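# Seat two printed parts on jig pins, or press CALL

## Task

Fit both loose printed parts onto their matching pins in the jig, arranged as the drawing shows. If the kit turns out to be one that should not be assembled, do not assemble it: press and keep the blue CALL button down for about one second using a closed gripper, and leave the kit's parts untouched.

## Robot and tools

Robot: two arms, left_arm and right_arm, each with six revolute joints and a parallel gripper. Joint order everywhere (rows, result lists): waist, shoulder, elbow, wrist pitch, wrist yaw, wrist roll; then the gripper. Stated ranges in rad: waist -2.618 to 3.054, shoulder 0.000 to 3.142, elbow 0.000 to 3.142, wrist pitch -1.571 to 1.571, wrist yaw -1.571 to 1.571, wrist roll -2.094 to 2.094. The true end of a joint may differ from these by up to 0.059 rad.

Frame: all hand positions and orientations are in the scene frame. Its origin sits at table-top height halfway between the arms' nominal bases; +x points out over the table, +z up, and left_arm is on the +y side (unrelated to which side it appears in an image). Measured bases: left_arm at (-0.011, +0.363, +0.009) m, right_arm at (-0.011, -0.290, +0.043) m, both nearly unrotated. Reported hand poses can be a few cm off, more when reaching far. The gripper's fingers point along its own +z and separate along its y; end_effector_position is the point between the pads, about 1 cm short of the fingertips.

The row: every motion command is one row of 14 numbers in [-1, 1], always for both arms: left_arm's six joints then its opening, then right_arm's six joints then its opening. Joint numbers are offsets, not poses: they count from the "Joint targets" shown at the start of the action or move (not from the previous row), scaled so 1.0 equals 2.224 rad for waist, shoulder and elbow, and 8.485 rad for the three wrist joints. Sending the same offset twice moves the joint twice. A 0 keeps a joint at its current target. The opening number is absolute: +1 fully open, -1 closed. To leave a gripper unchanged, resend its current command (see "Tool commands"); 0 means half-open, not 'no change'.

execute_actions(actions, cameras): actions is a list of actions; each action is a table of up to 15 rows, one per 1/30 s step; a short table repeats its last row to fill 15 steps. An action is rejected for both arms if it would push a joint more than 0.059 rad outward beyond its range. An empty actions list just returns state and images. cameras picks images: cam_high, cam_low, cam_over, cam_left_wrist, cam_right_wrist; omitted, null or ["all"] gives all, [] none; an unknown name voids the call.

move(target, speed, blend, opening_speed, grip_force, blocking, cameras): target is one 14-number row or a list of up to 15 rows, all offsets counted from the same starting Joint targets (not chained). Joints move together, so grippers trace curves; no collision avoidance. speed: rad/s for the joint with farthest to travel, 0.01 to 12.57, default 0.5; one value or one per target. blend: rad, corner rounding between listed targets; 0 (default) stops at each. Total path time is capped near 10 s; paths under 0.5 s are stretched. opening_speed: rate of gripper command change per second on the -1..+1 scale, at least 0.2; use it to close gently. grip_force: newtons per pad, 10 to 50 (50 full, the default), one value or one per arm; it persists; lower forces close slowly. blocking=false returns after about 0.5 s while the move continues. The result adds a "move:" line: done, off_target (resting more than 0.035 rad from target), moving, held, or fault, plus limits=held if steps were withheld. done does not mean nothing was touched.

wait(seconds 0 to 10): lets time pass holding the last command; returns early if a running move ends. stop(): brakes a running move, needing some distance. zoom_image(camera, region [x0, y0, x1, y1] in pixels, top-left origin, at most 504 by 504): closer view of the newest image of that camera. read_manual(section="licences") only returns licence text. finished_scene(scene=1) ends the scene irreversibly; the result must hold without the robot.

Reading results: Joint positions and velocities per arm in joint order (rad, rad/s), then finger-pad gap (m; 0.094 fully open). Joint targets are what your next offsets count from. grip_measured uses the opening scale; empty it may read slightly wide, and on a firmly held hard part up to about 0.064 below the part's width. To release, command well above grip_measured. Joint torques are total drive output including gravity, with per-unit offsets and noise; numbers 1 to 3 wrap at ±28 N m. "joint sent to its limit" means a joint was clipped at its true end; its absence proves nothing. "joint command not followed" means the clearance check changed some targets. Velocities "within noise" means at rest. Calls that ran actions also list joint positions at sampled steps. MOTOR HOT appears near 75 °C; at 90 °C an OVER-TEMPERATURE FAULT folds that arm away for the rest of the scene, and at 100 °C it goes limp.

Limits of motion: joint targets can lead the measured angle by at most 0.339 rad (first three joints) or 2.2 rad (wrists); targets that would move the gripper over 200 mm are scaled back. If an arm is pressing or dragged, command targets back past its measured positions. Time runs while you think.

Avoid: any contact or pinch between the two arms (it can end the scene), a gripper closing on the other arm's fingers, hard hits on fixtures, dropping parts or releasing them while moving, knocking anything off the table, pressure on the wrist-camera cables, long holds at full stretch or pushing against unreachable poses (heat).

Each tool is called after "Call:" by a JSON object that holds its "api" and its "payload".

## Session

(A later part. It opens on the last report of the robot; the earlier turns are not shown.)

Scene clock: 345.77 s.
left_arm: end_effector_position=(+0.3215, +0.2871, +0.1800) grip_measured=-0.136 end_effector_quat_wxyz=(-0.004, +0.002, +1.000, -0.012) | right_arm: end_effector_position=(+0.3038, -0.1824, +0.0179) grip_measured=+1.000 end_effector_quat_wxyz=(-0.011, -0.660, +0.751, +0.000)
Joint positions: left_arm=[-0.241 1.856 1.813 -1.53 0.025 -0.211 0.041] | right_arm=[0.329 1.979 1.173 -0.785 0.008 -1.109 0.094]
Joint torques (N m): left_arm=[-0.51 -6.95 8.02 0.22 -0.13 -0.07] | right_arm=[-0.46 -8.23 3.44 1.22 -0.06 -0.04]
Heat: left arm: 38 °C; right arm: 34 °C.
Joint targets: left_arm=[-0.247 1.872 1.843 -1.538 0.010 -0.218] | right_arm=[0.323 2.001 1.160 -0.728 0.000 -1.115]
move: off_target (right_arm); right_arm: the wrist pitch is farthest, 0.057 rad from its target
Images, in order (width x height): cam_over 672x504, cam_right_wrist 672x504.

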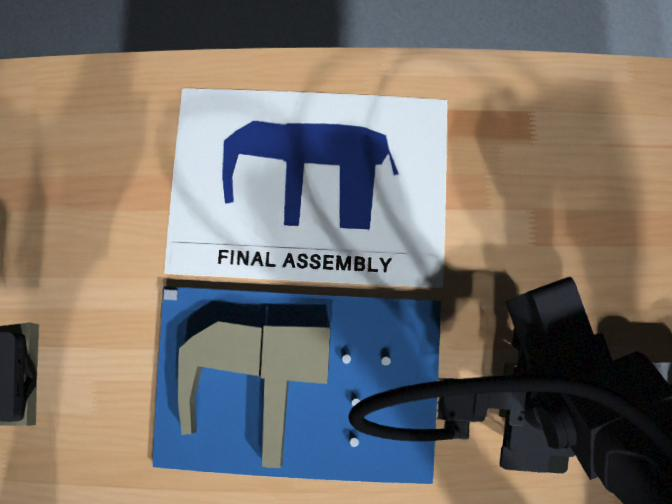

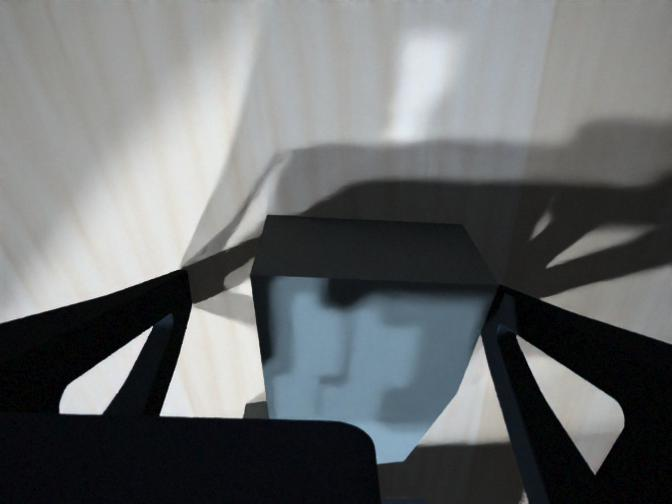

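Call:
{"api": "move", "payload": {"target": [0,0,0,0,0,0,-0.28,0,-0.0076,0.0076,-0.0067,0,0,1], "speed": 0.1, "cameras": ["cam_right_wrist","cam_low"]}}

Call:
{"api": "zoom_image", "payload": {"camera": "cam_low", "region": [220, 180, 420, 320]}}

Scene clock: 356.10 s.
left_arm: end_effector_position=(+0.3215, +0.2871, +0.1800) grip_measured=-0.136 end_effector_quat_wxyz=(-0.004, +0.002, +1.000, -0.012) | right_arm: end_effector_position=(+0.3036, -0.1824, +0.0179) grip_measured=+1.000 end_effector_quat_wxyz=(-0.011, -0.660, +0.751, +0.000)
Joint positions: left_arm=[-0.241 1.856 1.813 -1.53 0.025 -0.211 0.041] | right_arm=[0.329 1.979 1.173 -0.786 0.008 -1.109 0.094]
Joint torques (N m): left_arm=[-0.55 -6.9 8.01 0.22 -0.15 -0.09] | right_arm=[-0.43 -9.62 4.81 0.58 -0.07 -0.04]
Heat: left arm: 37 °C; right arm: 34 °C.
Joint targets: left_arm=[-0.247 1.872 1.843 -1.538 0.010 -0.218] | right_arm=[0.323 1.984 1.177 -0.784 0.000 -1.115]
move: done
Images, in order (width x height): cam_low 672x504, cam_right_wrist 672x504.

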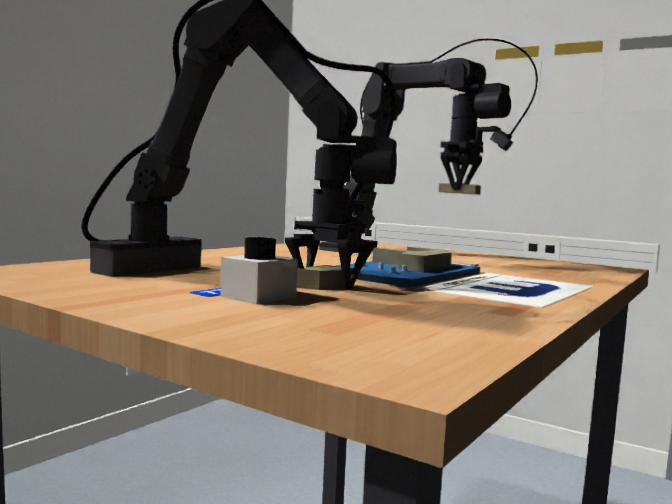

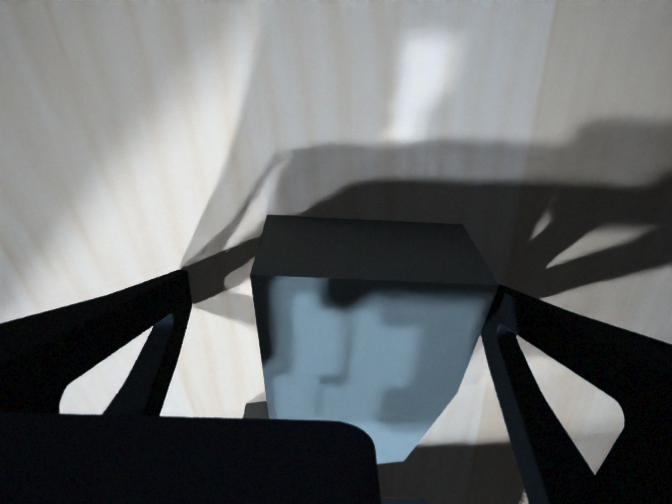

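Scaled by 2.520.

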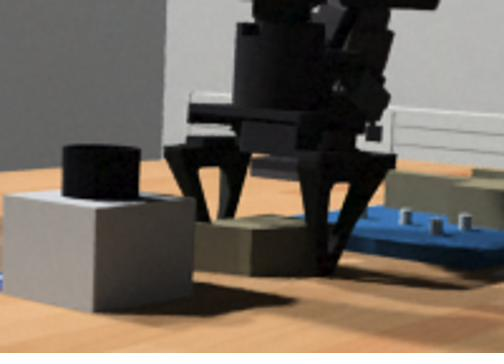

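Call:
{"api": "move", "payload": {"target": [0,0,0,0,0,0,-0.28,0,-0.0072,0.0099,-0.002,0,0,1], "speed": 0.1, "cameras": ["cam_right_wrist"]}}

Scene clock: 363.40 s.
left_arm: end_effector_position=(+0.3215, +0.2871, +0.1800) grip_measured=-0.136 end_effector_quat_wxyz=(-0.004, +0.002, +1.000, -0.012) | right_arm: end_effector_position=(+0.3038, -0.1824, +0.0184) grip_measured=+1.000 end_effector_quat_wxyz=(-0.012, -0.660, +0.751, +0.001)
Joint positions: left_arm=[-0.241 1.856 1.813 -1.53 0.025 -0.211 0.041] | right_arm=[0.329 1.979 1.175 -0.789 0.008 -1.109 0.094]
Joint torques (N m): left_arm=[-0.47 -6.91 7.99 0.21 -0.14 -0.06] | right_arm=[-0.43 -10.93 6.39 0.42 -0.06 -0.04]
Heat: left arm: 37 °C; right arm: 34 °C.
Joint targets: left_arm=[-0.247 1.872 1.843 -1.538 0.010 -0.218] | right_arm=[0.323 1.968 1.199 -0.801 0.000 -1.115]
move: done
Images, in order (width x height): cam_right_wrist 672x504.

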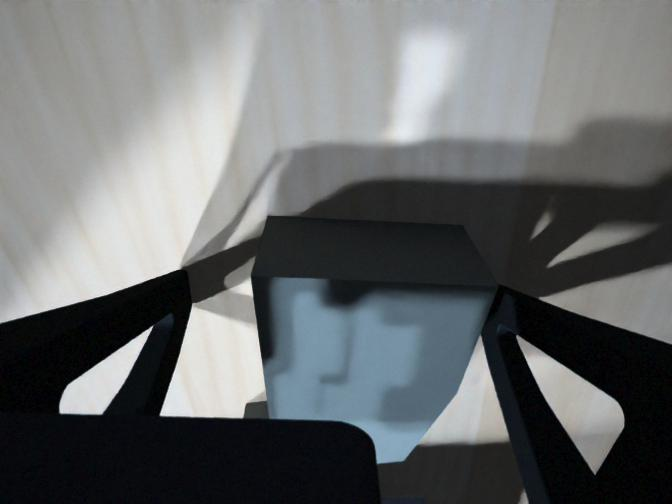

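Call:
{"api": "move", "payload": {"target": [0,0,0,0,0,0,-0.28,0,-0.0036,0.0081,-0.001,0,0,1], "speed": 0.1, "cameras": ["cam_right_wrist"]}}

Scene clock: 376.00 s.
left_arm: end_effector_position=(+0.3215, +0.2871, +0.1800) grip_measured=-0.136 end_effector_quat_wxyz=(-0.004, +0.002, +1.000, -0.012) | right_arm: end_effector_position=(+0.3087, -0.1807, +0.0222) grip_measured=+1.000 end_effector_quat_wxyz=(-0.006, -0.660, +0.751, -0.002)
Joint positions: left_arm=[-0.241 1.856 1.813 -1.53 0.025 -0.211 0.041] | right_arm=[0.329 1.979 1.193 -0.795 0.008 -1.109 0.094]
Joint torques (N m): left_arm=[-0.55 -6.86 8.05 0.22 -0.15 -0.08] | right_arm=[-0.46 -11.79 6.48 0.44 -0.06 -0.03]
Heat: left arm: 36 °C; right arm: 35 °C.
Joint targets: left_arm=[-0.247 1.872 1.843 -1.538 0.010 -0.218] | right_arm=[0.323 1.960 1.217 -0.810 0.000 -1.115]
move: done
Images, in order (width x height): cam_right_wrist 672x504.

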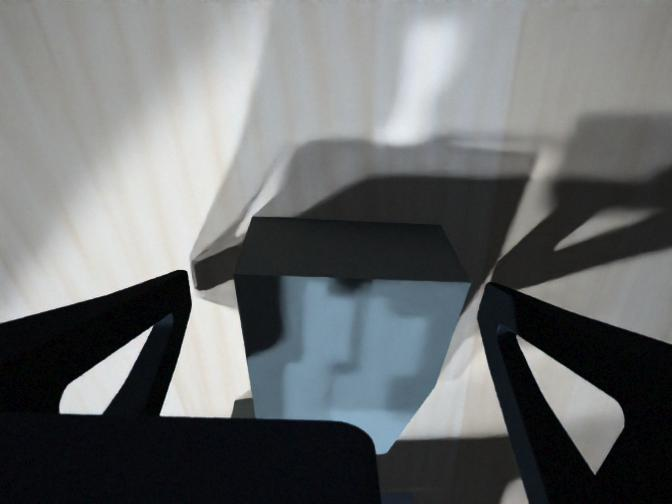

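Call:
{"api": "move", "payload": {"target": [[0,0,0,0,0,0,-0.28,0,0,0,0.0011,0,0,1],[0,0,0,0,0,0,-0.28,0,0,0,0.0011,0,0,0.08]], "speed": 0.1, "opening_speed": 0.5, "cameras": ["cam_right_wrist"]}}

Scene clock: 384.17 s.
left_arm: end_effector_position=(+0.3215, +0.2871, +0.1800) grip_measured=-0.136 end_effector_quat_wxyz=(-0.004, +0.002, +1.000, -0.012) | right_arm: end_effector_position=(+0.3086, -0.1807, +0.0222) grip_measured=+0.151 end_effector_quat_wxyz=(-0.007, -0.660, +0.751, -0.002)
Joint positions: left_arm=[-0.241 1.856 1.813 -1.53 0.025 -0.211 0.041] | right_arm=[0.329 1.979 1.193 -0.796 0.008 -1.109 0.054]
Joint torques (N m): left_arm=[-0.54 -6.89 8.03 0.22 -0.15 -0.08] | right_arm=[-0.42 -11.79 6.48 0.53 -0.07 -0.04]
Heat: left arm: 36 °C; right arm: 35 °C.
Joint targets: left_arm=[-0.247 1.872 1.843 -1.538 0.010 -0.218] | right_arm=[0.323 1.960 1.217 -0.801 0.000 -1.115]
move: done
Images, in order (width x height): cam_right_wrist 672x504.

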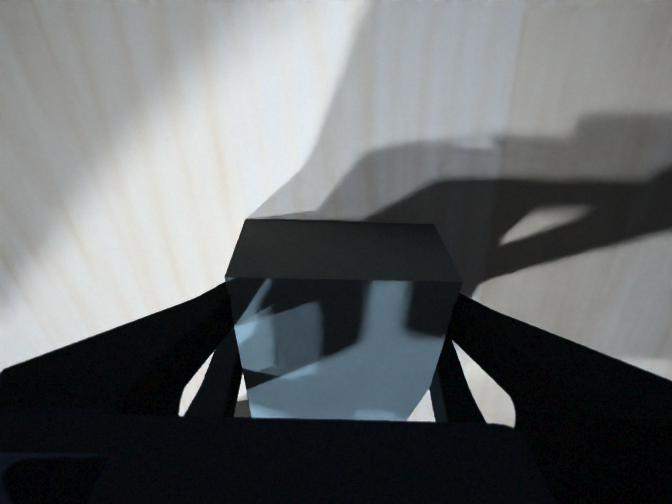

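Call:
{"api": "move", "payload": {"target": [[0,0,0,0,0,0,-0.28,0,-0.0531,0.1664,-0.06,0,0,0.08],[0,0,0,0,0,0,-0.28,-0.0571,-0.0697,-0.1794,0.2095,0.1768,0.1314,0.08]], "speed": [0.4,1.0], "blend": [0.05,0]}}

Call:
{"api": "zoom_image", "payload": {"camera": "cam_low", "region": [180, 60, 420, 240]}}

Scene clock: 402.47 s.
left_arm: end_effector_position=(+0.3215, +0.2871, +0.1800) grip_measured=-0.136 end_effector_quat_wxyz=(-0.004, +0.002, +1.000, -0.012) | right_arm: end_effector_position=(+0.3734, -0.3938, +0.2336) grip_measured=+0.150 end_effector_quat_wxyz=(+0.546, +0.402, +0.584, -0.446)
Joint positions: left_arm=[-0.241 1.856 1.813 -1.53 0.025 -0.211 0.041] | right_arm=[0.2 1.842 0.826 0.952 1.492 -0.017 0.054]
Joint torques (N m): left_arm=[-0.49 -6.91 8.01 0.23 -0.15 -0.07] | right_arm=[-0.32 -12.22 4.1 2.05 0.13 0.2]
Heat: left arm: 36 °C; right arm: 36 °C.
Joint targets: left_arm=[-0.247 1.872 1.843 -1.538 0.010 -0.218] | right_arm=[0.196 1.805 0.818 0.977 1.500 0.000]
move: off_target (right_arm); right_arm: the shoulder is farthest, 0.037 rad from its target

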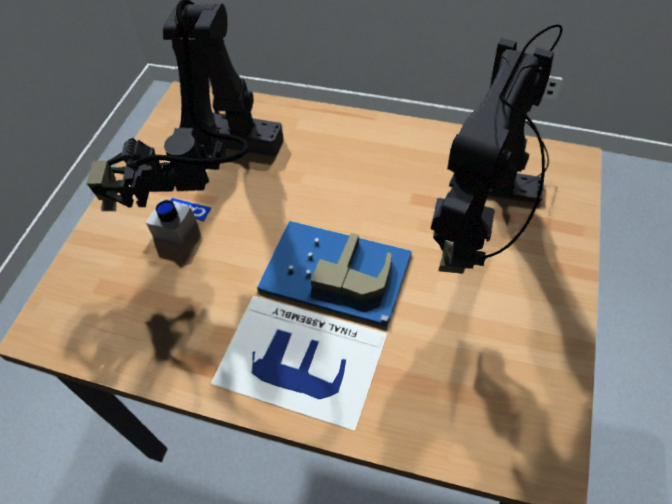

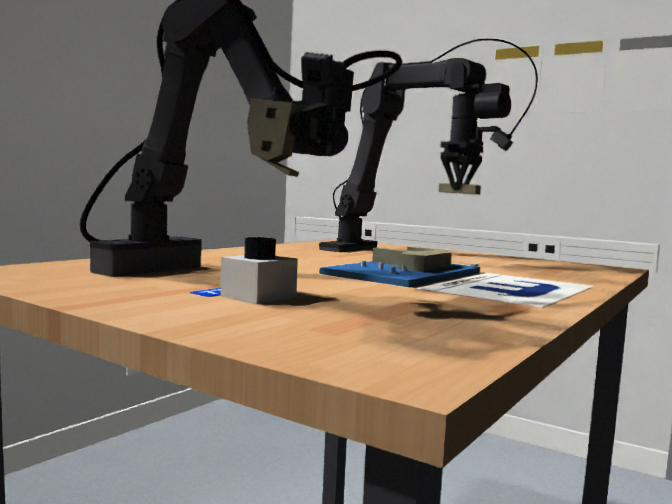

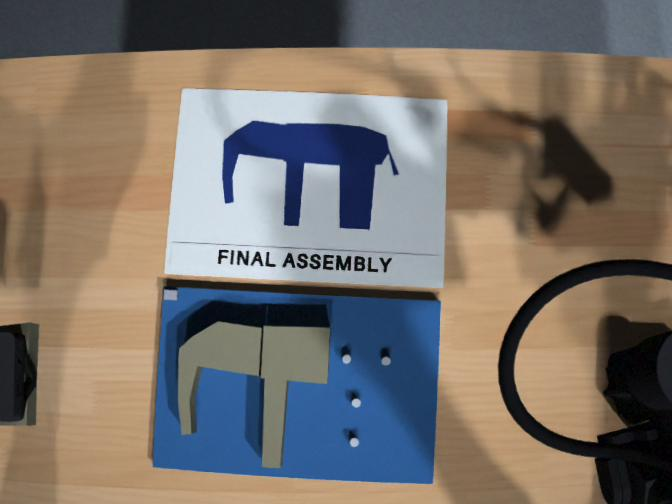

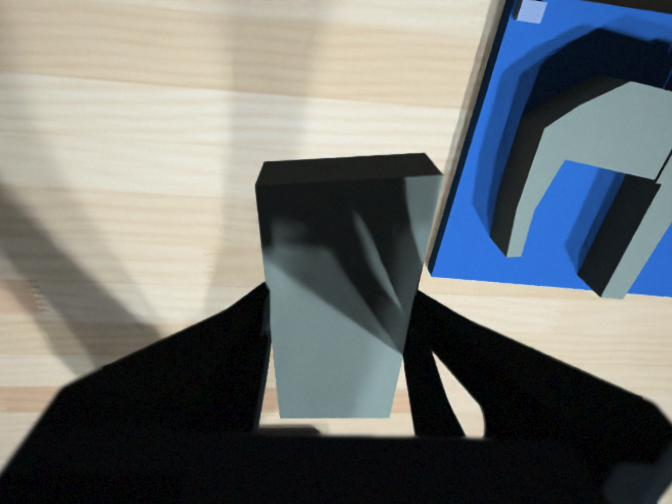

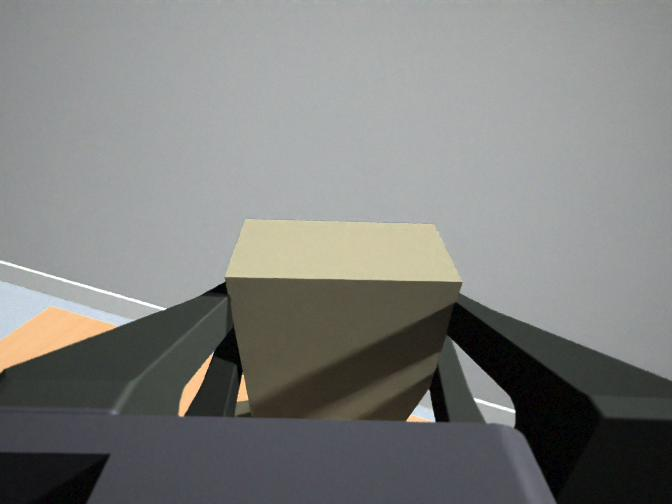

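Scaled by 2.100.

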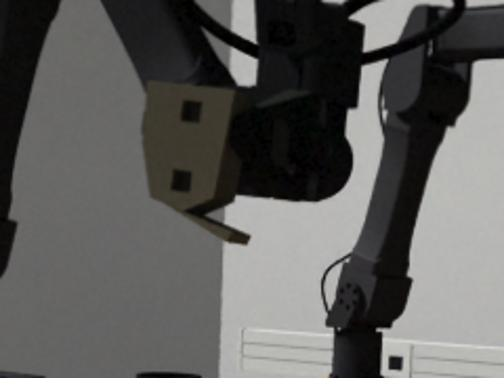

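Call:
{"api": "zoom_image", "payload": {"camera": "cam_low", "region": [235, 90, 315, 180]}}

Scaled by 5.600.

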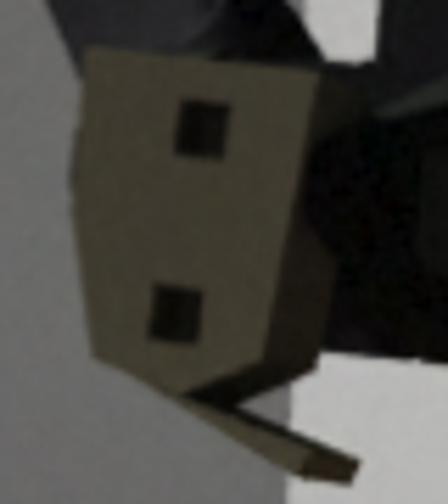

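Call:
{"api": "move", "payload": {"target": [[0,0,0,0,0,0,-0.28,0.0571,0.0112,0.3786,-0.2790,-0.1768,-0.1296,0.08],[0,0,0,0,0,0,-0.28,0.2154,0.2590,0.5787,-0.2684,-0.1761,-0.0973,0.08]], "speed": [1.0,0.5], "blend": [0.1,0]}}

Call:
{"api": "zoom_image", "payload": {"camera": "cam_low", "region": [300, 180, 500, 300]}}

Scene clock: 447.50 s.
left_arm: end_effector_position=(+0.3215, +0.2871, +0.1800) grip_measured=-0.136 end_effector_quat_wxyz=(-0.004, +0.002, +1.000, -0.012) | right_arm: end_effector_position=(+0.3423, -0.0053, +0.0794) grip_measured=+0.150 end_effector_quat_wxyz=(+0.017, +0.688, -0.725, +0.007)
Joint positions: left_arm=[-0.241 1.856 1.813 -1.53 0.025 -0.211 0.041] | right_arm=[0.68 2.375 2.076 -1.304 0.016 -0.834 0.054]
Joint torques (N m): left_arm=[-0.54 -6.91 8.02 0.22 -0.15 -0.08] | right_arm=[-0.38 -13.7 7.47 0.58 -0.09 0.12]
Heat: left arm: 36 °C; right arm: 34 °C.
Joint targets: left_arm=[-0.247 1.872 1.843 -1.538 0.010 -0.218] | right_arm=[0.676 2.381 2.105 -1.300 0.006 -0.826]
move: done

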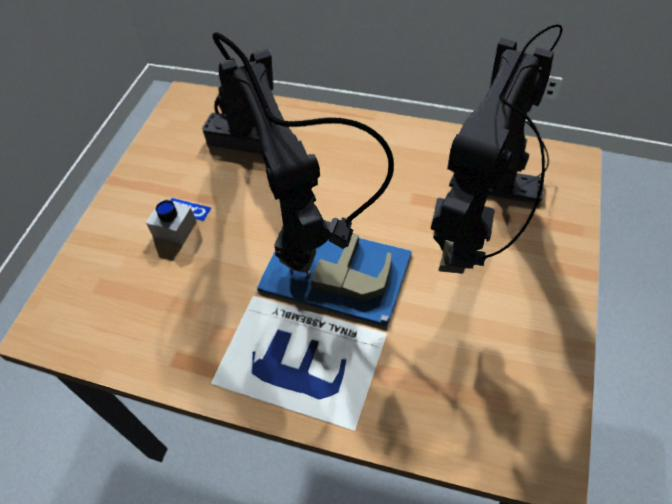

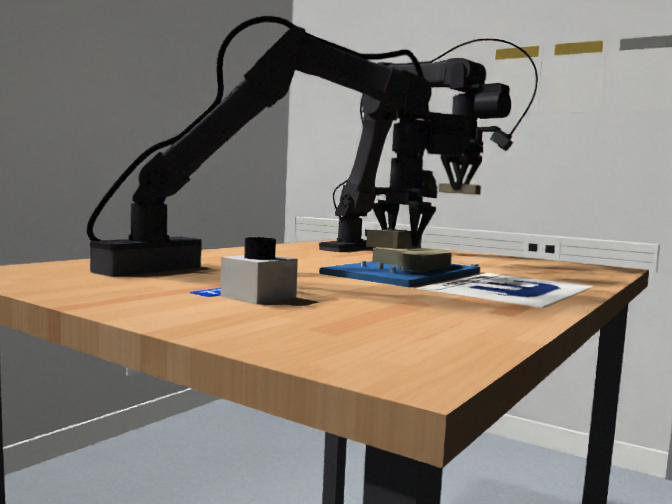

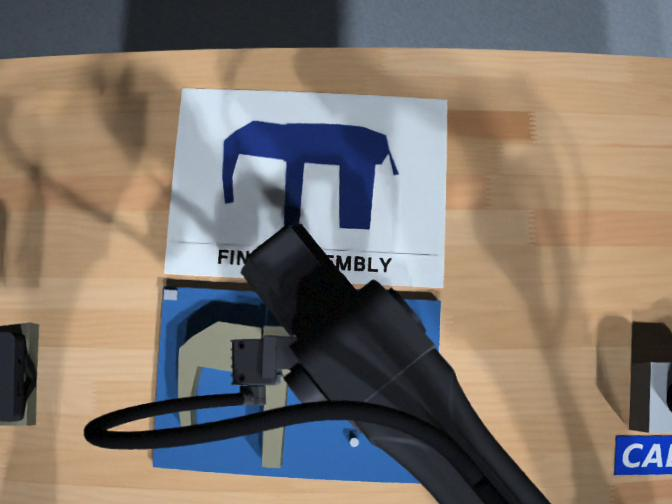

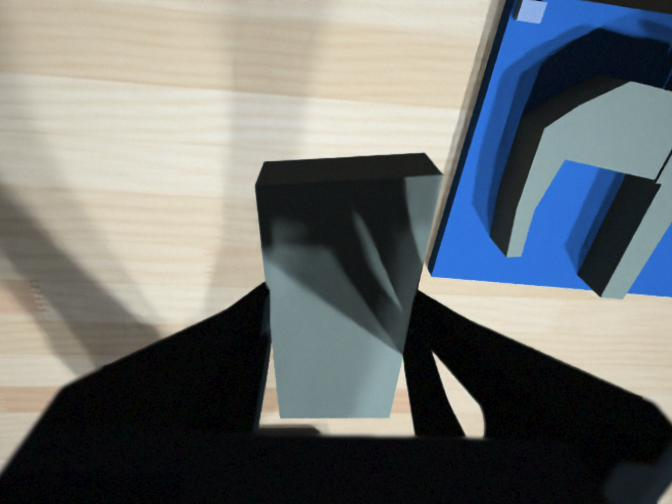

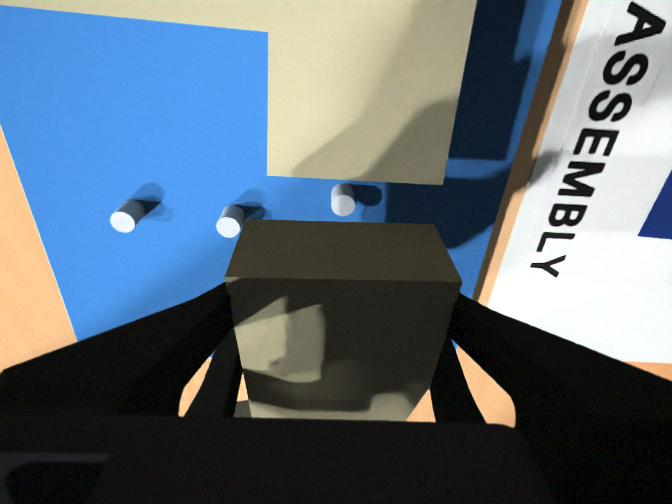

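Scaled by 2.520.

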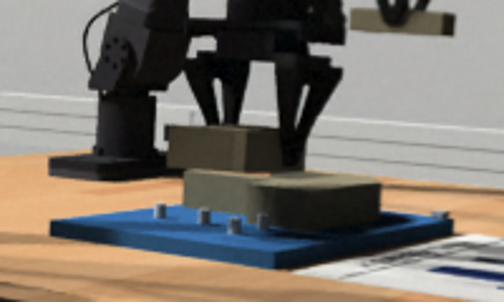

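Call:
{"api": "zoom_image", "payload": {"camera": "cam_right_wrist", "region": [90, 150, 390, 290]}}

Scaled by 1.680.

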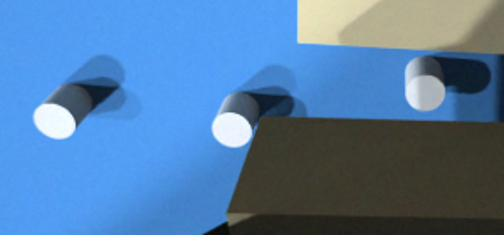

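Call:
{"api": "move", "payload": {"target": [0,0,0,0,0,0,-0.28,0.0018,0.0040,-0.0099,0.0074,-0.0017,0.0044,0.08], "speed": 0.1, "cameras": ["cam_right_wrist"]}}

Call:
{"api": "zoom_image", "payload": {"camera": "cam_right_wrist", "region": [90, 130, 490, 300]}}

Scene clock: 497.93 s.
left_arm: end_effector_position=(+0.3215, +0.2871, +0.1800) grip_measured=-0.136 end_effector_quat_wxyz=(-0.004, +0.002, +1.000, -0.012) | right_arm: end_effector_position=(+0.3520, +0.0043, +0.0793) grip_measured=+0.150 end_effector_quat_wxyz=(+0.011, -0.674, +0.738, -0.005)
Joint positions: left_arm=[-0.241 1.856 1.813 -1.53 0.025 -0.211 0.041] | right_arm=[0.68 2.375 2.076 -1.25 0.008 -0.797 0.054]
Joint torques (N m): left_arm=[-0.55 -6.93 8.02 0.22 -0.14 -0.07] | right_arm=[-0.03 -13.07 5.7 0.79 -0.18 0.1]
Heat: left arm: 36 °C; right arm: 36 °C.
Joint targets: left_arm=[-0.247 1.872 1.843 -1.538 0.010 -0.218] | right_arm=[0.680 2.390 2.083 -1.238 -0.008 -0.788]
move: done
Images, in order (width x height): cam_right_wrist 672x504.

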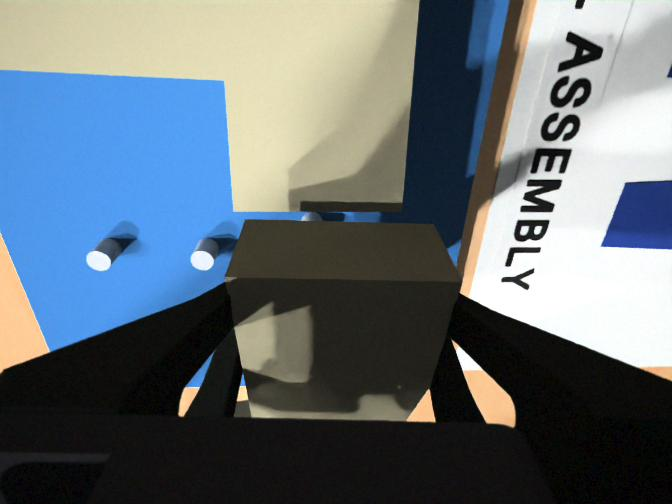

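Scaled by 1.260.

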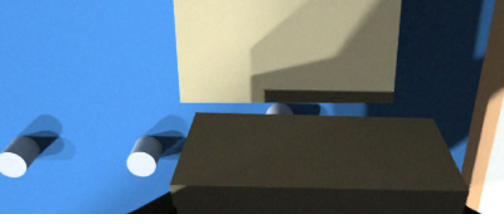

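Call:
{"api": "move", "payload": {"target": [0,0,0,0,0,0,-0.28,0.0,0.0054,-0.0112,0.0006,-0.0006,0,0.08], "speed": 0.1, "cameras": ["cam_right_wrist","cam_low"]}}

Call:
{"api": "zoom_image", "payload": {"camera": "cam_right_wrist", "region": [70, 130, 470, 300]}}

Call:
{"api": "zoom_image", "payload": {"camera": "cam_low", "region": [300, 200, 500, 300]}}

Scene clock: 503.33 s.
left_arm: end_effector_position=(+0.3215, +0.2871, +0.1800) grip_measured=-0.136 end_effector_quat_wxyz=(-0.004, +0.002, +1.000, -0.012) | right_arm: end_effector_position=(+0.3498, +0.0037, +0.0714) grip_measured=+0.150 end_effector_quat_wxyz=(+0.003, -0.674, +0.739, -0.002)
Joint positions: left_arm=[-0.241 1.856 1.813 -1.53 0.025 -0.211 0.041] | right_arm=[0.68 2.387 2.066 -1.243 0.003 -0.796 0.054]
Joint torques (N m): left_arm=[-0.5 -6.91 8.06 0.22 -0.14 -0.09] | right_arm=[-0.02 -13.08 4.59 0.74 -0.18 0.11]
Heat: left arm: 36 °C; right arm: 35 °C.
Joint targets: left_arm=[-0.247 1.872 1.843 -1.538 0.010 -0.218] | right_arm=[0.680 2.402 2.058 -1.232 -0.013 -0.788]
move: done
Images, in order (width x height): cam_low 672x504, cam_right_wrist 672x504.

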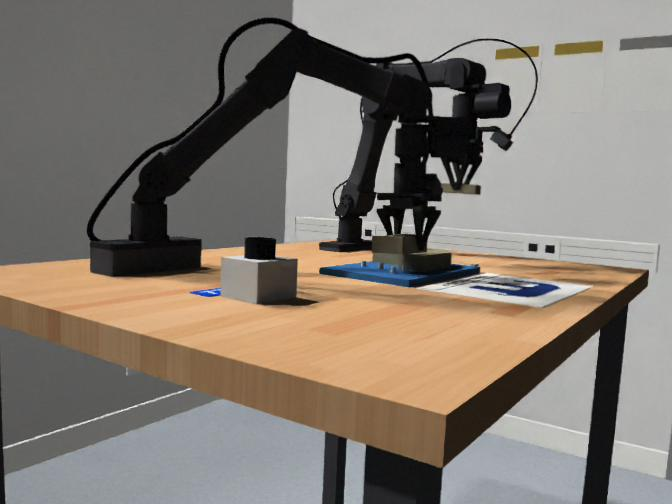

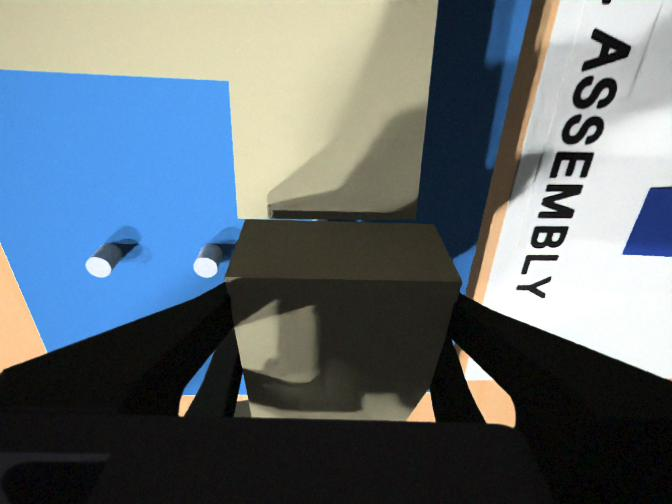

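Scaled by 1.260.

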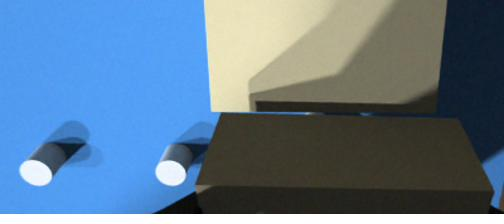

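Scaled by 2.520.

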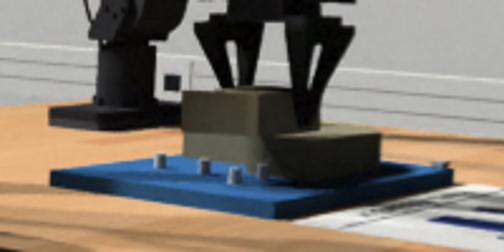

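Call:
{"api": "move", "payload": {"target": [0,0,0,0,0,0,-0.28,0.0022,0.0040,-0.0315,0.0085,-0.0004,0.0006,0.08], "speed": 0.1, "cameras": ["cam_right_wrist","cam_low"]}}

Call:
{"api": "zoom_image", "payload": {"camera": "cam_right_wrist", "region": [70, 160, 470, 330]}}

Call:
{"api": "zoom_image", "payload": {"camera": "cam_low", "region": [350, 210, 450, 290]}}

Scene clock: 523.73 s.
left_arm: end_effector_position=(+0.3215, +0.2871, +0.1800) grip_measured=-0.136 end_effector_quat_wxyz=(-0.004, +0.002, +1.000, -0.012) | right_arm: end_effector_position=(+0.3476, +0.0023, +0.0624) grip_measured=+0.150 end_effector_quat_wxyz=(+0.001, -0.673, +0.739, -0.001)
Joint positions: left_arm=[-0.241 1.856 1.813 -1.53 0.025 -0.211 0.041] | right_arm=[0.68 2.383 2.023 -1.208 0.001 -0.794 0.054]
Joint torques (N m): left_arm=[-0.53 -6.89 7.99 0.22 -0.14 -0.06] | right_arm=[0.38 -11.99 2.52 1.16 -0.2 0.11]
Heat: left arm: 36 °C; right arm: 35 °C.
Joint targets: left_arm=[-0.247 1.872 1.843 -1.538 0.010 -0.218] | right_arm=[0.684 2.411 1.988 -1.160 -0.017 -0.783]
move: off_target (right_arm); right_arm: the wrist pitch is farthest, 0.048 rad from its target
Images, in order (width x height): cam_low 672x504, cam_right_wrist 672x504.

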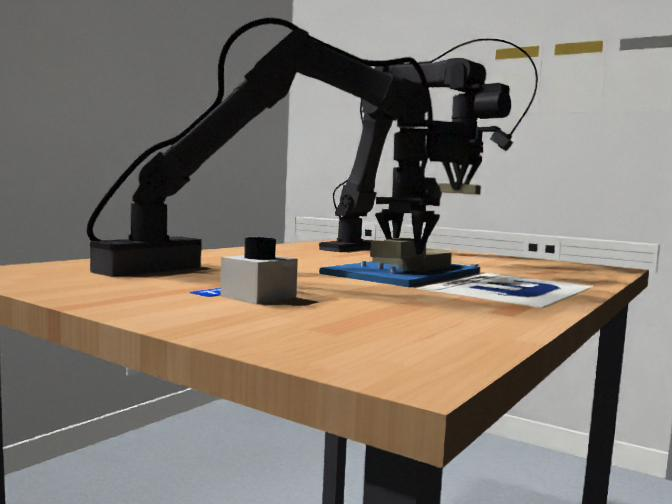

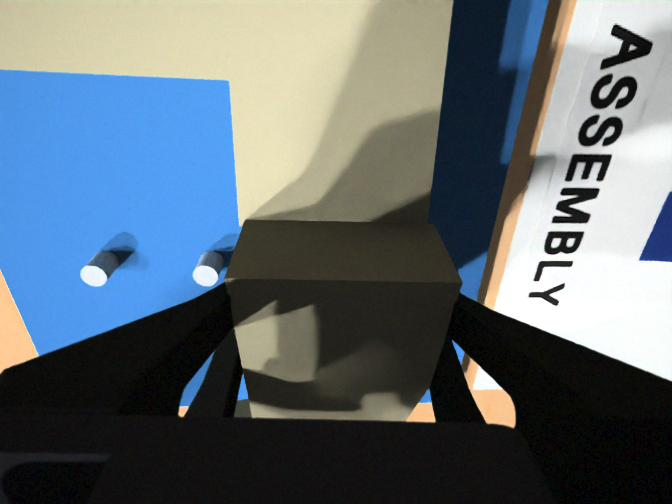

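Scaled by 1.260.

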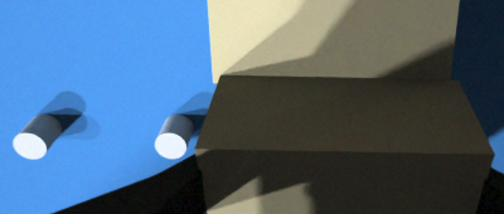

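Scaled by 5.040.

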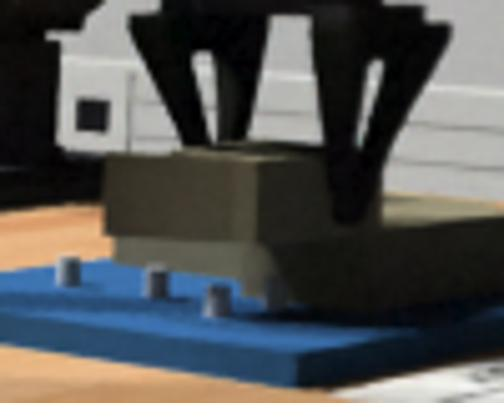

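Call:
{"api": "move", "payload": {"target": [[0,0,0,0,0,0,-0.28,-0.0027,-0.0144,0.0315,-0.0085,0.0004,-0.0008,0.08],[0,0,0,0,0,0,-0.28,-0.0022,-0.0072,-0.0094,0.0006,0.0004,-0.0008,0.08]], "speed": 0.1, "cameras": ["cam_right_wrist","cam_low"]}}

Call:
{"api": "zoom_image", "payload": {"camera": "cam_right_wrist", "region": [70, 160, 470, 330]}}

Call:
{"api": "zoom_image", "payload": {"camera": "cam_low", "region": [350, 210, 450, 290]}}

Scene clock: 582.63 s.
left_arm: end_effector_position=(+0.3215, +0.2871, +0.1800) grip_measured=-0.136 end_effector_quat_wxyz=(-0.004, +0.002, +1.000, -0.012) | right_arm: end_effector_position=(+0.3471, +0.0017, +0.0622) grip_measured=+0.150 end_effector_quat_wxyz=(+0.005, -0.673, +0.740, +0.001)
Joint positions: left_arm=[-0.241 1.856 1.813 -1.53 0.025 -0.211 0.041] | right_arm=[0.679 2.371 2.002 -1.192 -0.002 -0.794 0.054]
Joint torques (N m): left_arm=[-0.53 -6.91 7.97 0.22 -0.14 -0.08] | right_arm=[0.05 -12.26 2.58 1.05 -0.11 0.05]
Heat: left arm: 36 °C; right arm: 38 °C.
Joint targets: left_arm=[-0.247 1.872 1.843 -1.538 0.010 -0.218] | right_arm=[0.679 2.395 1.968 -1.155 -0.013 -0.790]
move: off_target (right_arm); right_arm: the wrist pitch is farthest, 0.037 rad from its target
Images, in order (width x height): cam_low 672x504, cam_right_wrist 672x504.

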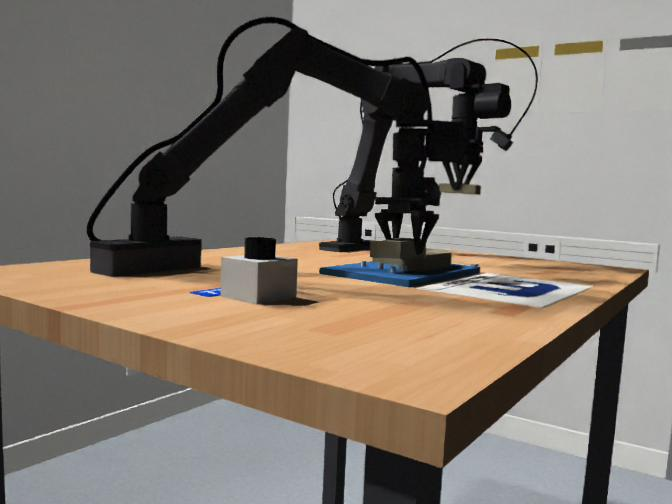

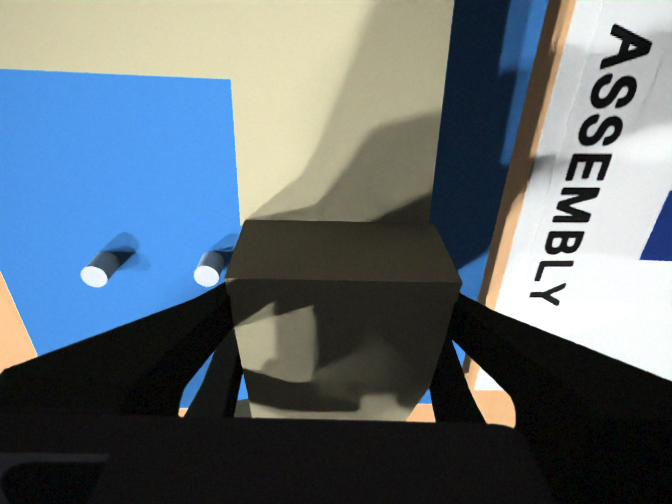

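Scaled by 1.260.

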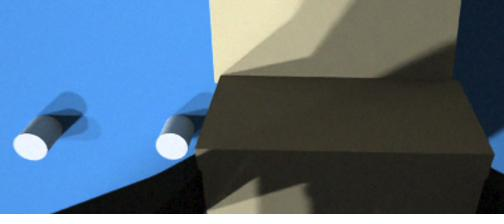

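Scaled by 5.040.

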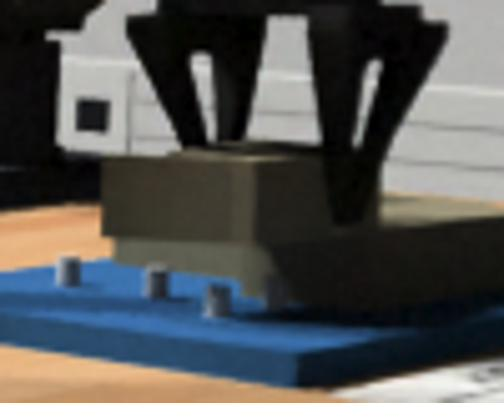

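Call:
{"api": "move", "payload": {"target": [[0,0,0,0,0,0,-0.28,-0.0011,-0.0103,0.0638,-0.0153,0.0003,0,0.08],[0,0,0,0,0,0,-0.28,-0.0011,-0.0045,0.0189,-0.0062,0.0003,0,0.08]], "speed": 0.12, "cameras": ["cam_right_wrist"]}}

Call:
{"api": "zoom_image", "payload": {"camera": "cam_right_wrist", "region": [70, 160, 470, 330]}}

Scene clock: 592.50 s.
left_arm: end_effector_position=(+0.3215, +0.2871, +0.1800) grip_measured=-0.136 end_effector_quat_wxyz=(-0.004, +0.002, +1.000, -0.012) | right_arm: end_effector_position=(+0.3451, +0.0001, +0.0663) grip_measured=+0.150 end_effector_quat_wxyz=(-0.001, -0.673, +0.740, +0.001)
Joint positions: left_arm=[-0.241 1.856 1.813 -1.53 0.025 -0.211 0.041] | right_arm=[0.679 2.371 2.017 -1.219 -0.002 -0.794 0.054]
Joint torques (N m): left_arm=[-0.55 -6.87 8.02 0.21 -0.15 -0.08] | right_arm=[-0.16 -13.03 4.55 0.72 -0.1 0.06]
Heat: left arm: 36 °C; right arm: 38 °C.
Joint targets: left_arm=[-0.247 1.872 1.843 -1.538 0.010 -0.218] | right_arm=[0.677 2.385 2.010 -1.208 -0.011 -0.790]
move: done
Images, in order (width x height): cam_right_wrist 672x504.

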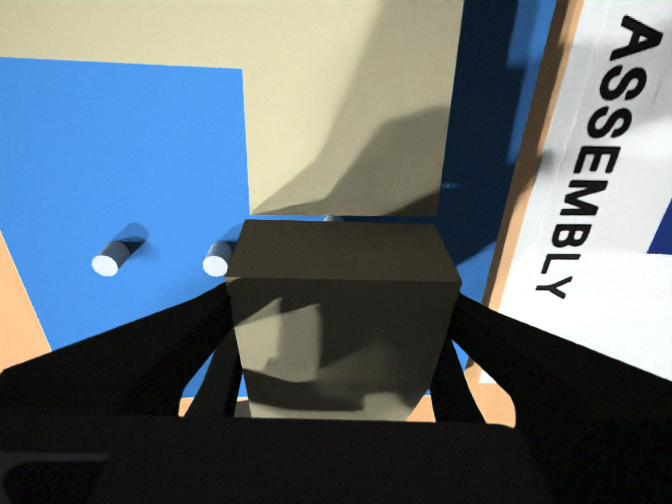

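Scaled by 1.260.

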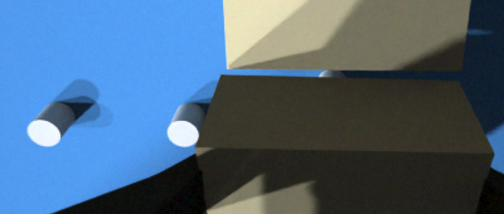

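Call:
{"api": "move", "payload": {"target": [0,0,0,0,0,0,-0.28,0,0.0079,-0.0301,0.0103,0,0,0.08], "speed": 0.06, "cameras": ["cam_right_wrist","cam_low"]}}

Call:
{"api": "zoom_image", "payload": {"camera": "cam_low", "region": [350, 210, 450, 290]}}

Call:
{"api": "zoom_image", "payload": {"camera": "cam_right_wrist", "region": [70, 160, 470, 330]}}

Scene clock: 607.10 s.
left_arm: end_effector_position=(+0.3215, +0.2871, +0.1800) grip_measured=-0.136 end_effector_quat_wxyz=(-0.004, +0.002, +1.000, -0.012) | right_arm: end_effector_position=(+0.3453, +0.0003, +0.0454) grip_measured=+0.150 end_effector_quat_wxyz=(+0.001, -0.673, +0.740, +0.001)
Joint positions: left_arm=[-0.241 1.856 1.813 -1.53 0.025 -0.211 0.041] | right_arm=[0.679 2.383 1.955 -1.142 -0.002 -0.794 0.054]
Joint torques (N m): left_arm=[-0.55 -6.91 8.02 0.23 -0.14 -0.07] | right_arm=[-0.14 -12.63 4.14 0.85 -0.09 0.06]
Heat: left arm: 36 °C; right arm: 37 °C.
Joint targets: left_arm=[-0.247 1.872 1.843 -1.538 0.010 -0.218] | right_arm=[0.677 2.402 1.943 -1.121 -0.011 -0.790]
move: done
Images, in order (width x height): cam_low 672x504, cam_right_wrist 672x504.

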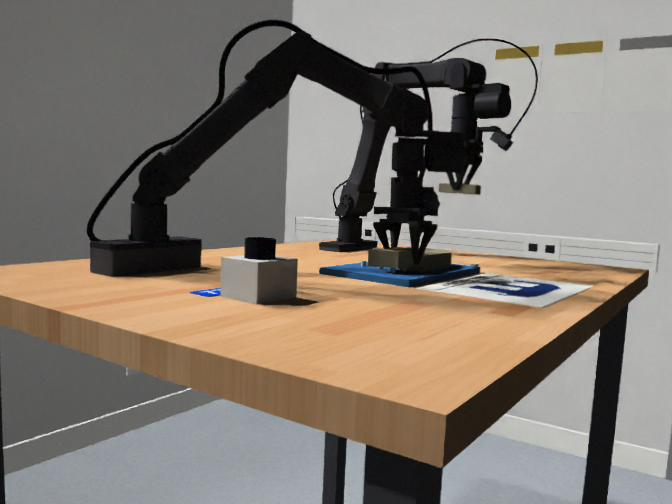

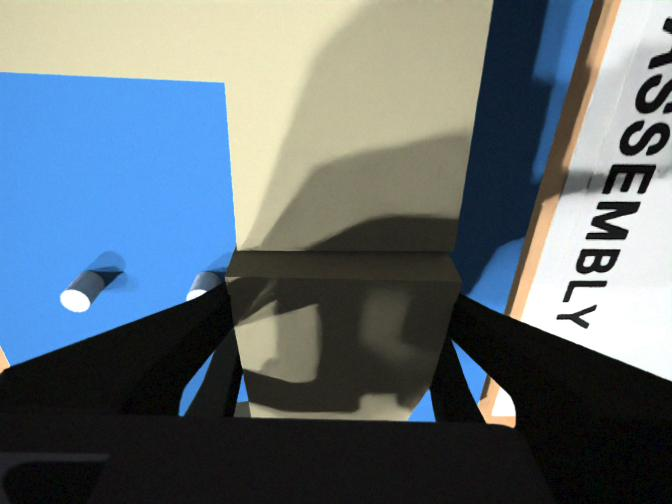

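Scaled by 5.040.

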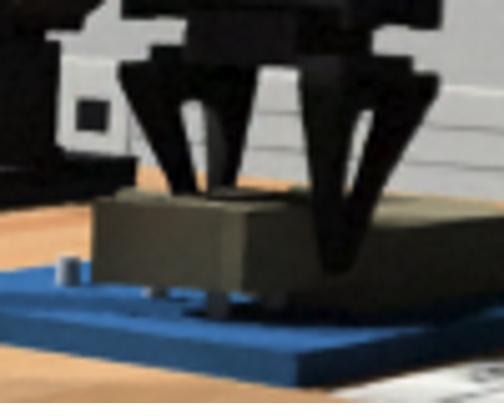

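Scaled by 1.260.

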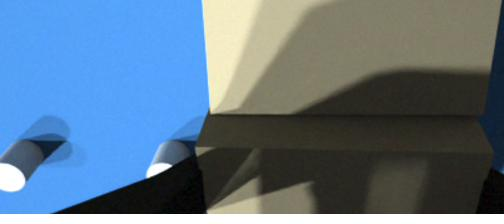

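Call:
{"api": "move", "payload": {"target": [0,0,0,0,0,0,-0.28,0,0.0058,-0.0112,0.0042,0,0,0.08], "speed": 0.04, "cameras": ["cam_right_wrist","cam_low"]}}

Call:
{"api": "zoom_image", "payload": {"camera": "cam_low", "region": [350, 210, 450, 290]}}

Scene clock: 615.50 s.
left_arm: end_effector_position=(+0.3215, +0.2871, +0.1800) grip_measured=-0.136 end_effector_quat_wxyz=(-0.004, +0.002, +1.000, -0.012) | right_arm: end_effector_position=(+0.3460, -0.0016, +0.0341) grip_measured=+0.150 end_effector_quat_wxyz=(-0.002, -0.672, +0.740, -0.003)
Joint positions: left_arm=[-0.241 1.856 1.813 -1.53 0.025 -0.211 0.041] | right_arm=[0.678 2.395 1.931 -1.11 0.007 -0.794 0.054]
Joint torques (N m): left_arm=[-0.51 -6.94 8.02 0.21 -0.14 -0.07] | right_arm=[-0.06 -12.56 4.07 0.89 -0.18 0.08]
Heat: left arm: 36 °C; right arm: 38 °C.
Joint targets: left_arm=[-0.247 1.872 1.843 -1.538 0.010 -0.218] | right_arm=[0.677 2.415 1.918 -1.085 -0.011 -0.790]
move: done
Images, in order (width x height): cam_low 672x504, cam_right_wrist 672x504.

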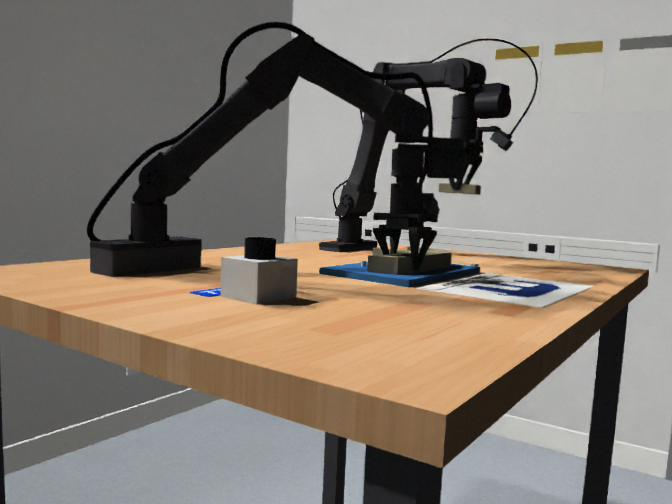

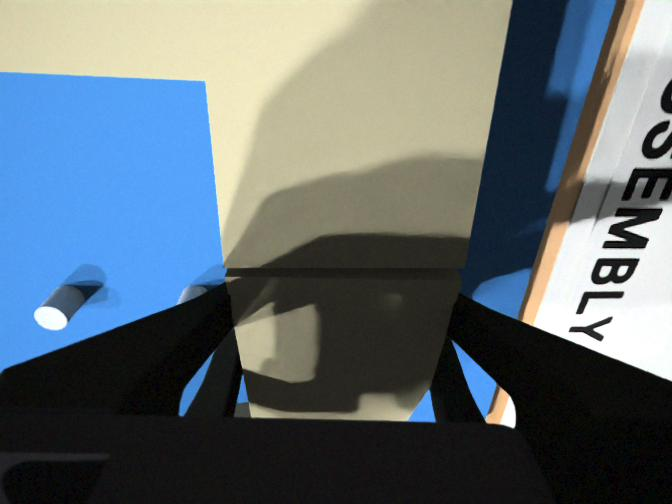

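Scaled by 5.040.

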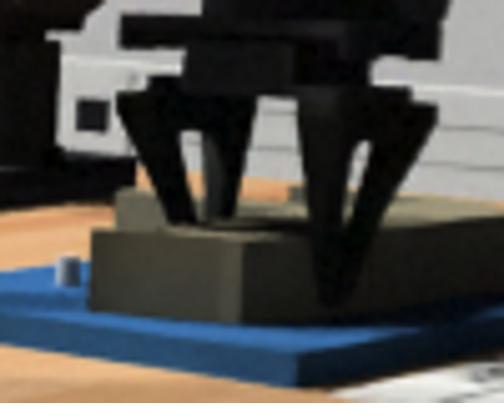

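Call:
{"api": "move", "payload": {"target": [0,0,0,0,0,0,-0.28,0,0.0022,-0.0054,0.002,0,0,0.08], "speed": 0.04, "cameras": ["cam_low"]}}

Call:
{"api": "zoom_image", "payload": {"camera": "cam_low", "region": [350, 210, 450, 290]}}

Scene clock: 628.27 s.
left_arm: end_effector_position=(+0.3215, +0.2871, +0.1800) grip_measured=-0.136 end_effector_quat_wxyz=(-0.004, +0.002, +1.000, -0.012) | right_arm: end_effector_position=(+0.3458, -0.0017, +0.0337) grip_measured=+0.150 end_effector_quat_wxyz=(-0.002, -0.672, +0.740, -0.003)
Joint positions: left_arm=[-0.241 1.856 1.813 -1.53 0.025 -0.211 0.041] | right_arm=[0.678 2.395 1.929 -1.108 0.007 -0.794 0.054]
Joint torques (N m): left_arm=[-0.54 -6.9 7.95 0.21 -0.12 -0.06] | right_arm=[-0.06 -12.21 3.29 1.06 -0.17 0.07]
Heat: left arm: 36 °C; right arm: 38 °C.
Joint targets: left_arm=[-0.247 1.872 1.843 -1.538 0.010 -0.218] | right_arm=[0.677 2.420 1.906 -1.068 -0.011 -0.790]
move: off_target (right_arm); right_arm: the wrist pitch is farthest, 0.040 rad from its target
Images, in order (width x height): cam_low 672x504.

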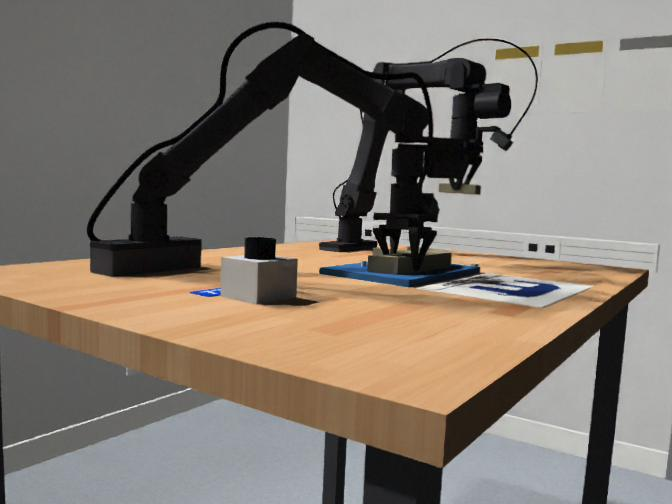

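Scaled by 5.040.

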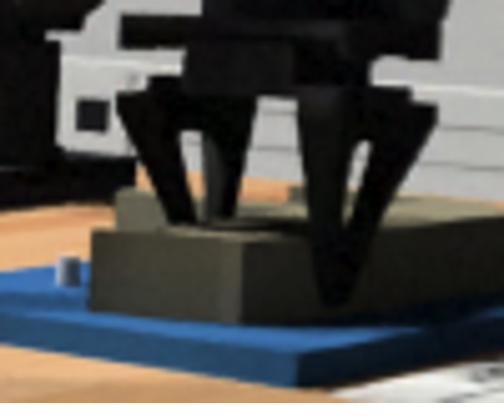

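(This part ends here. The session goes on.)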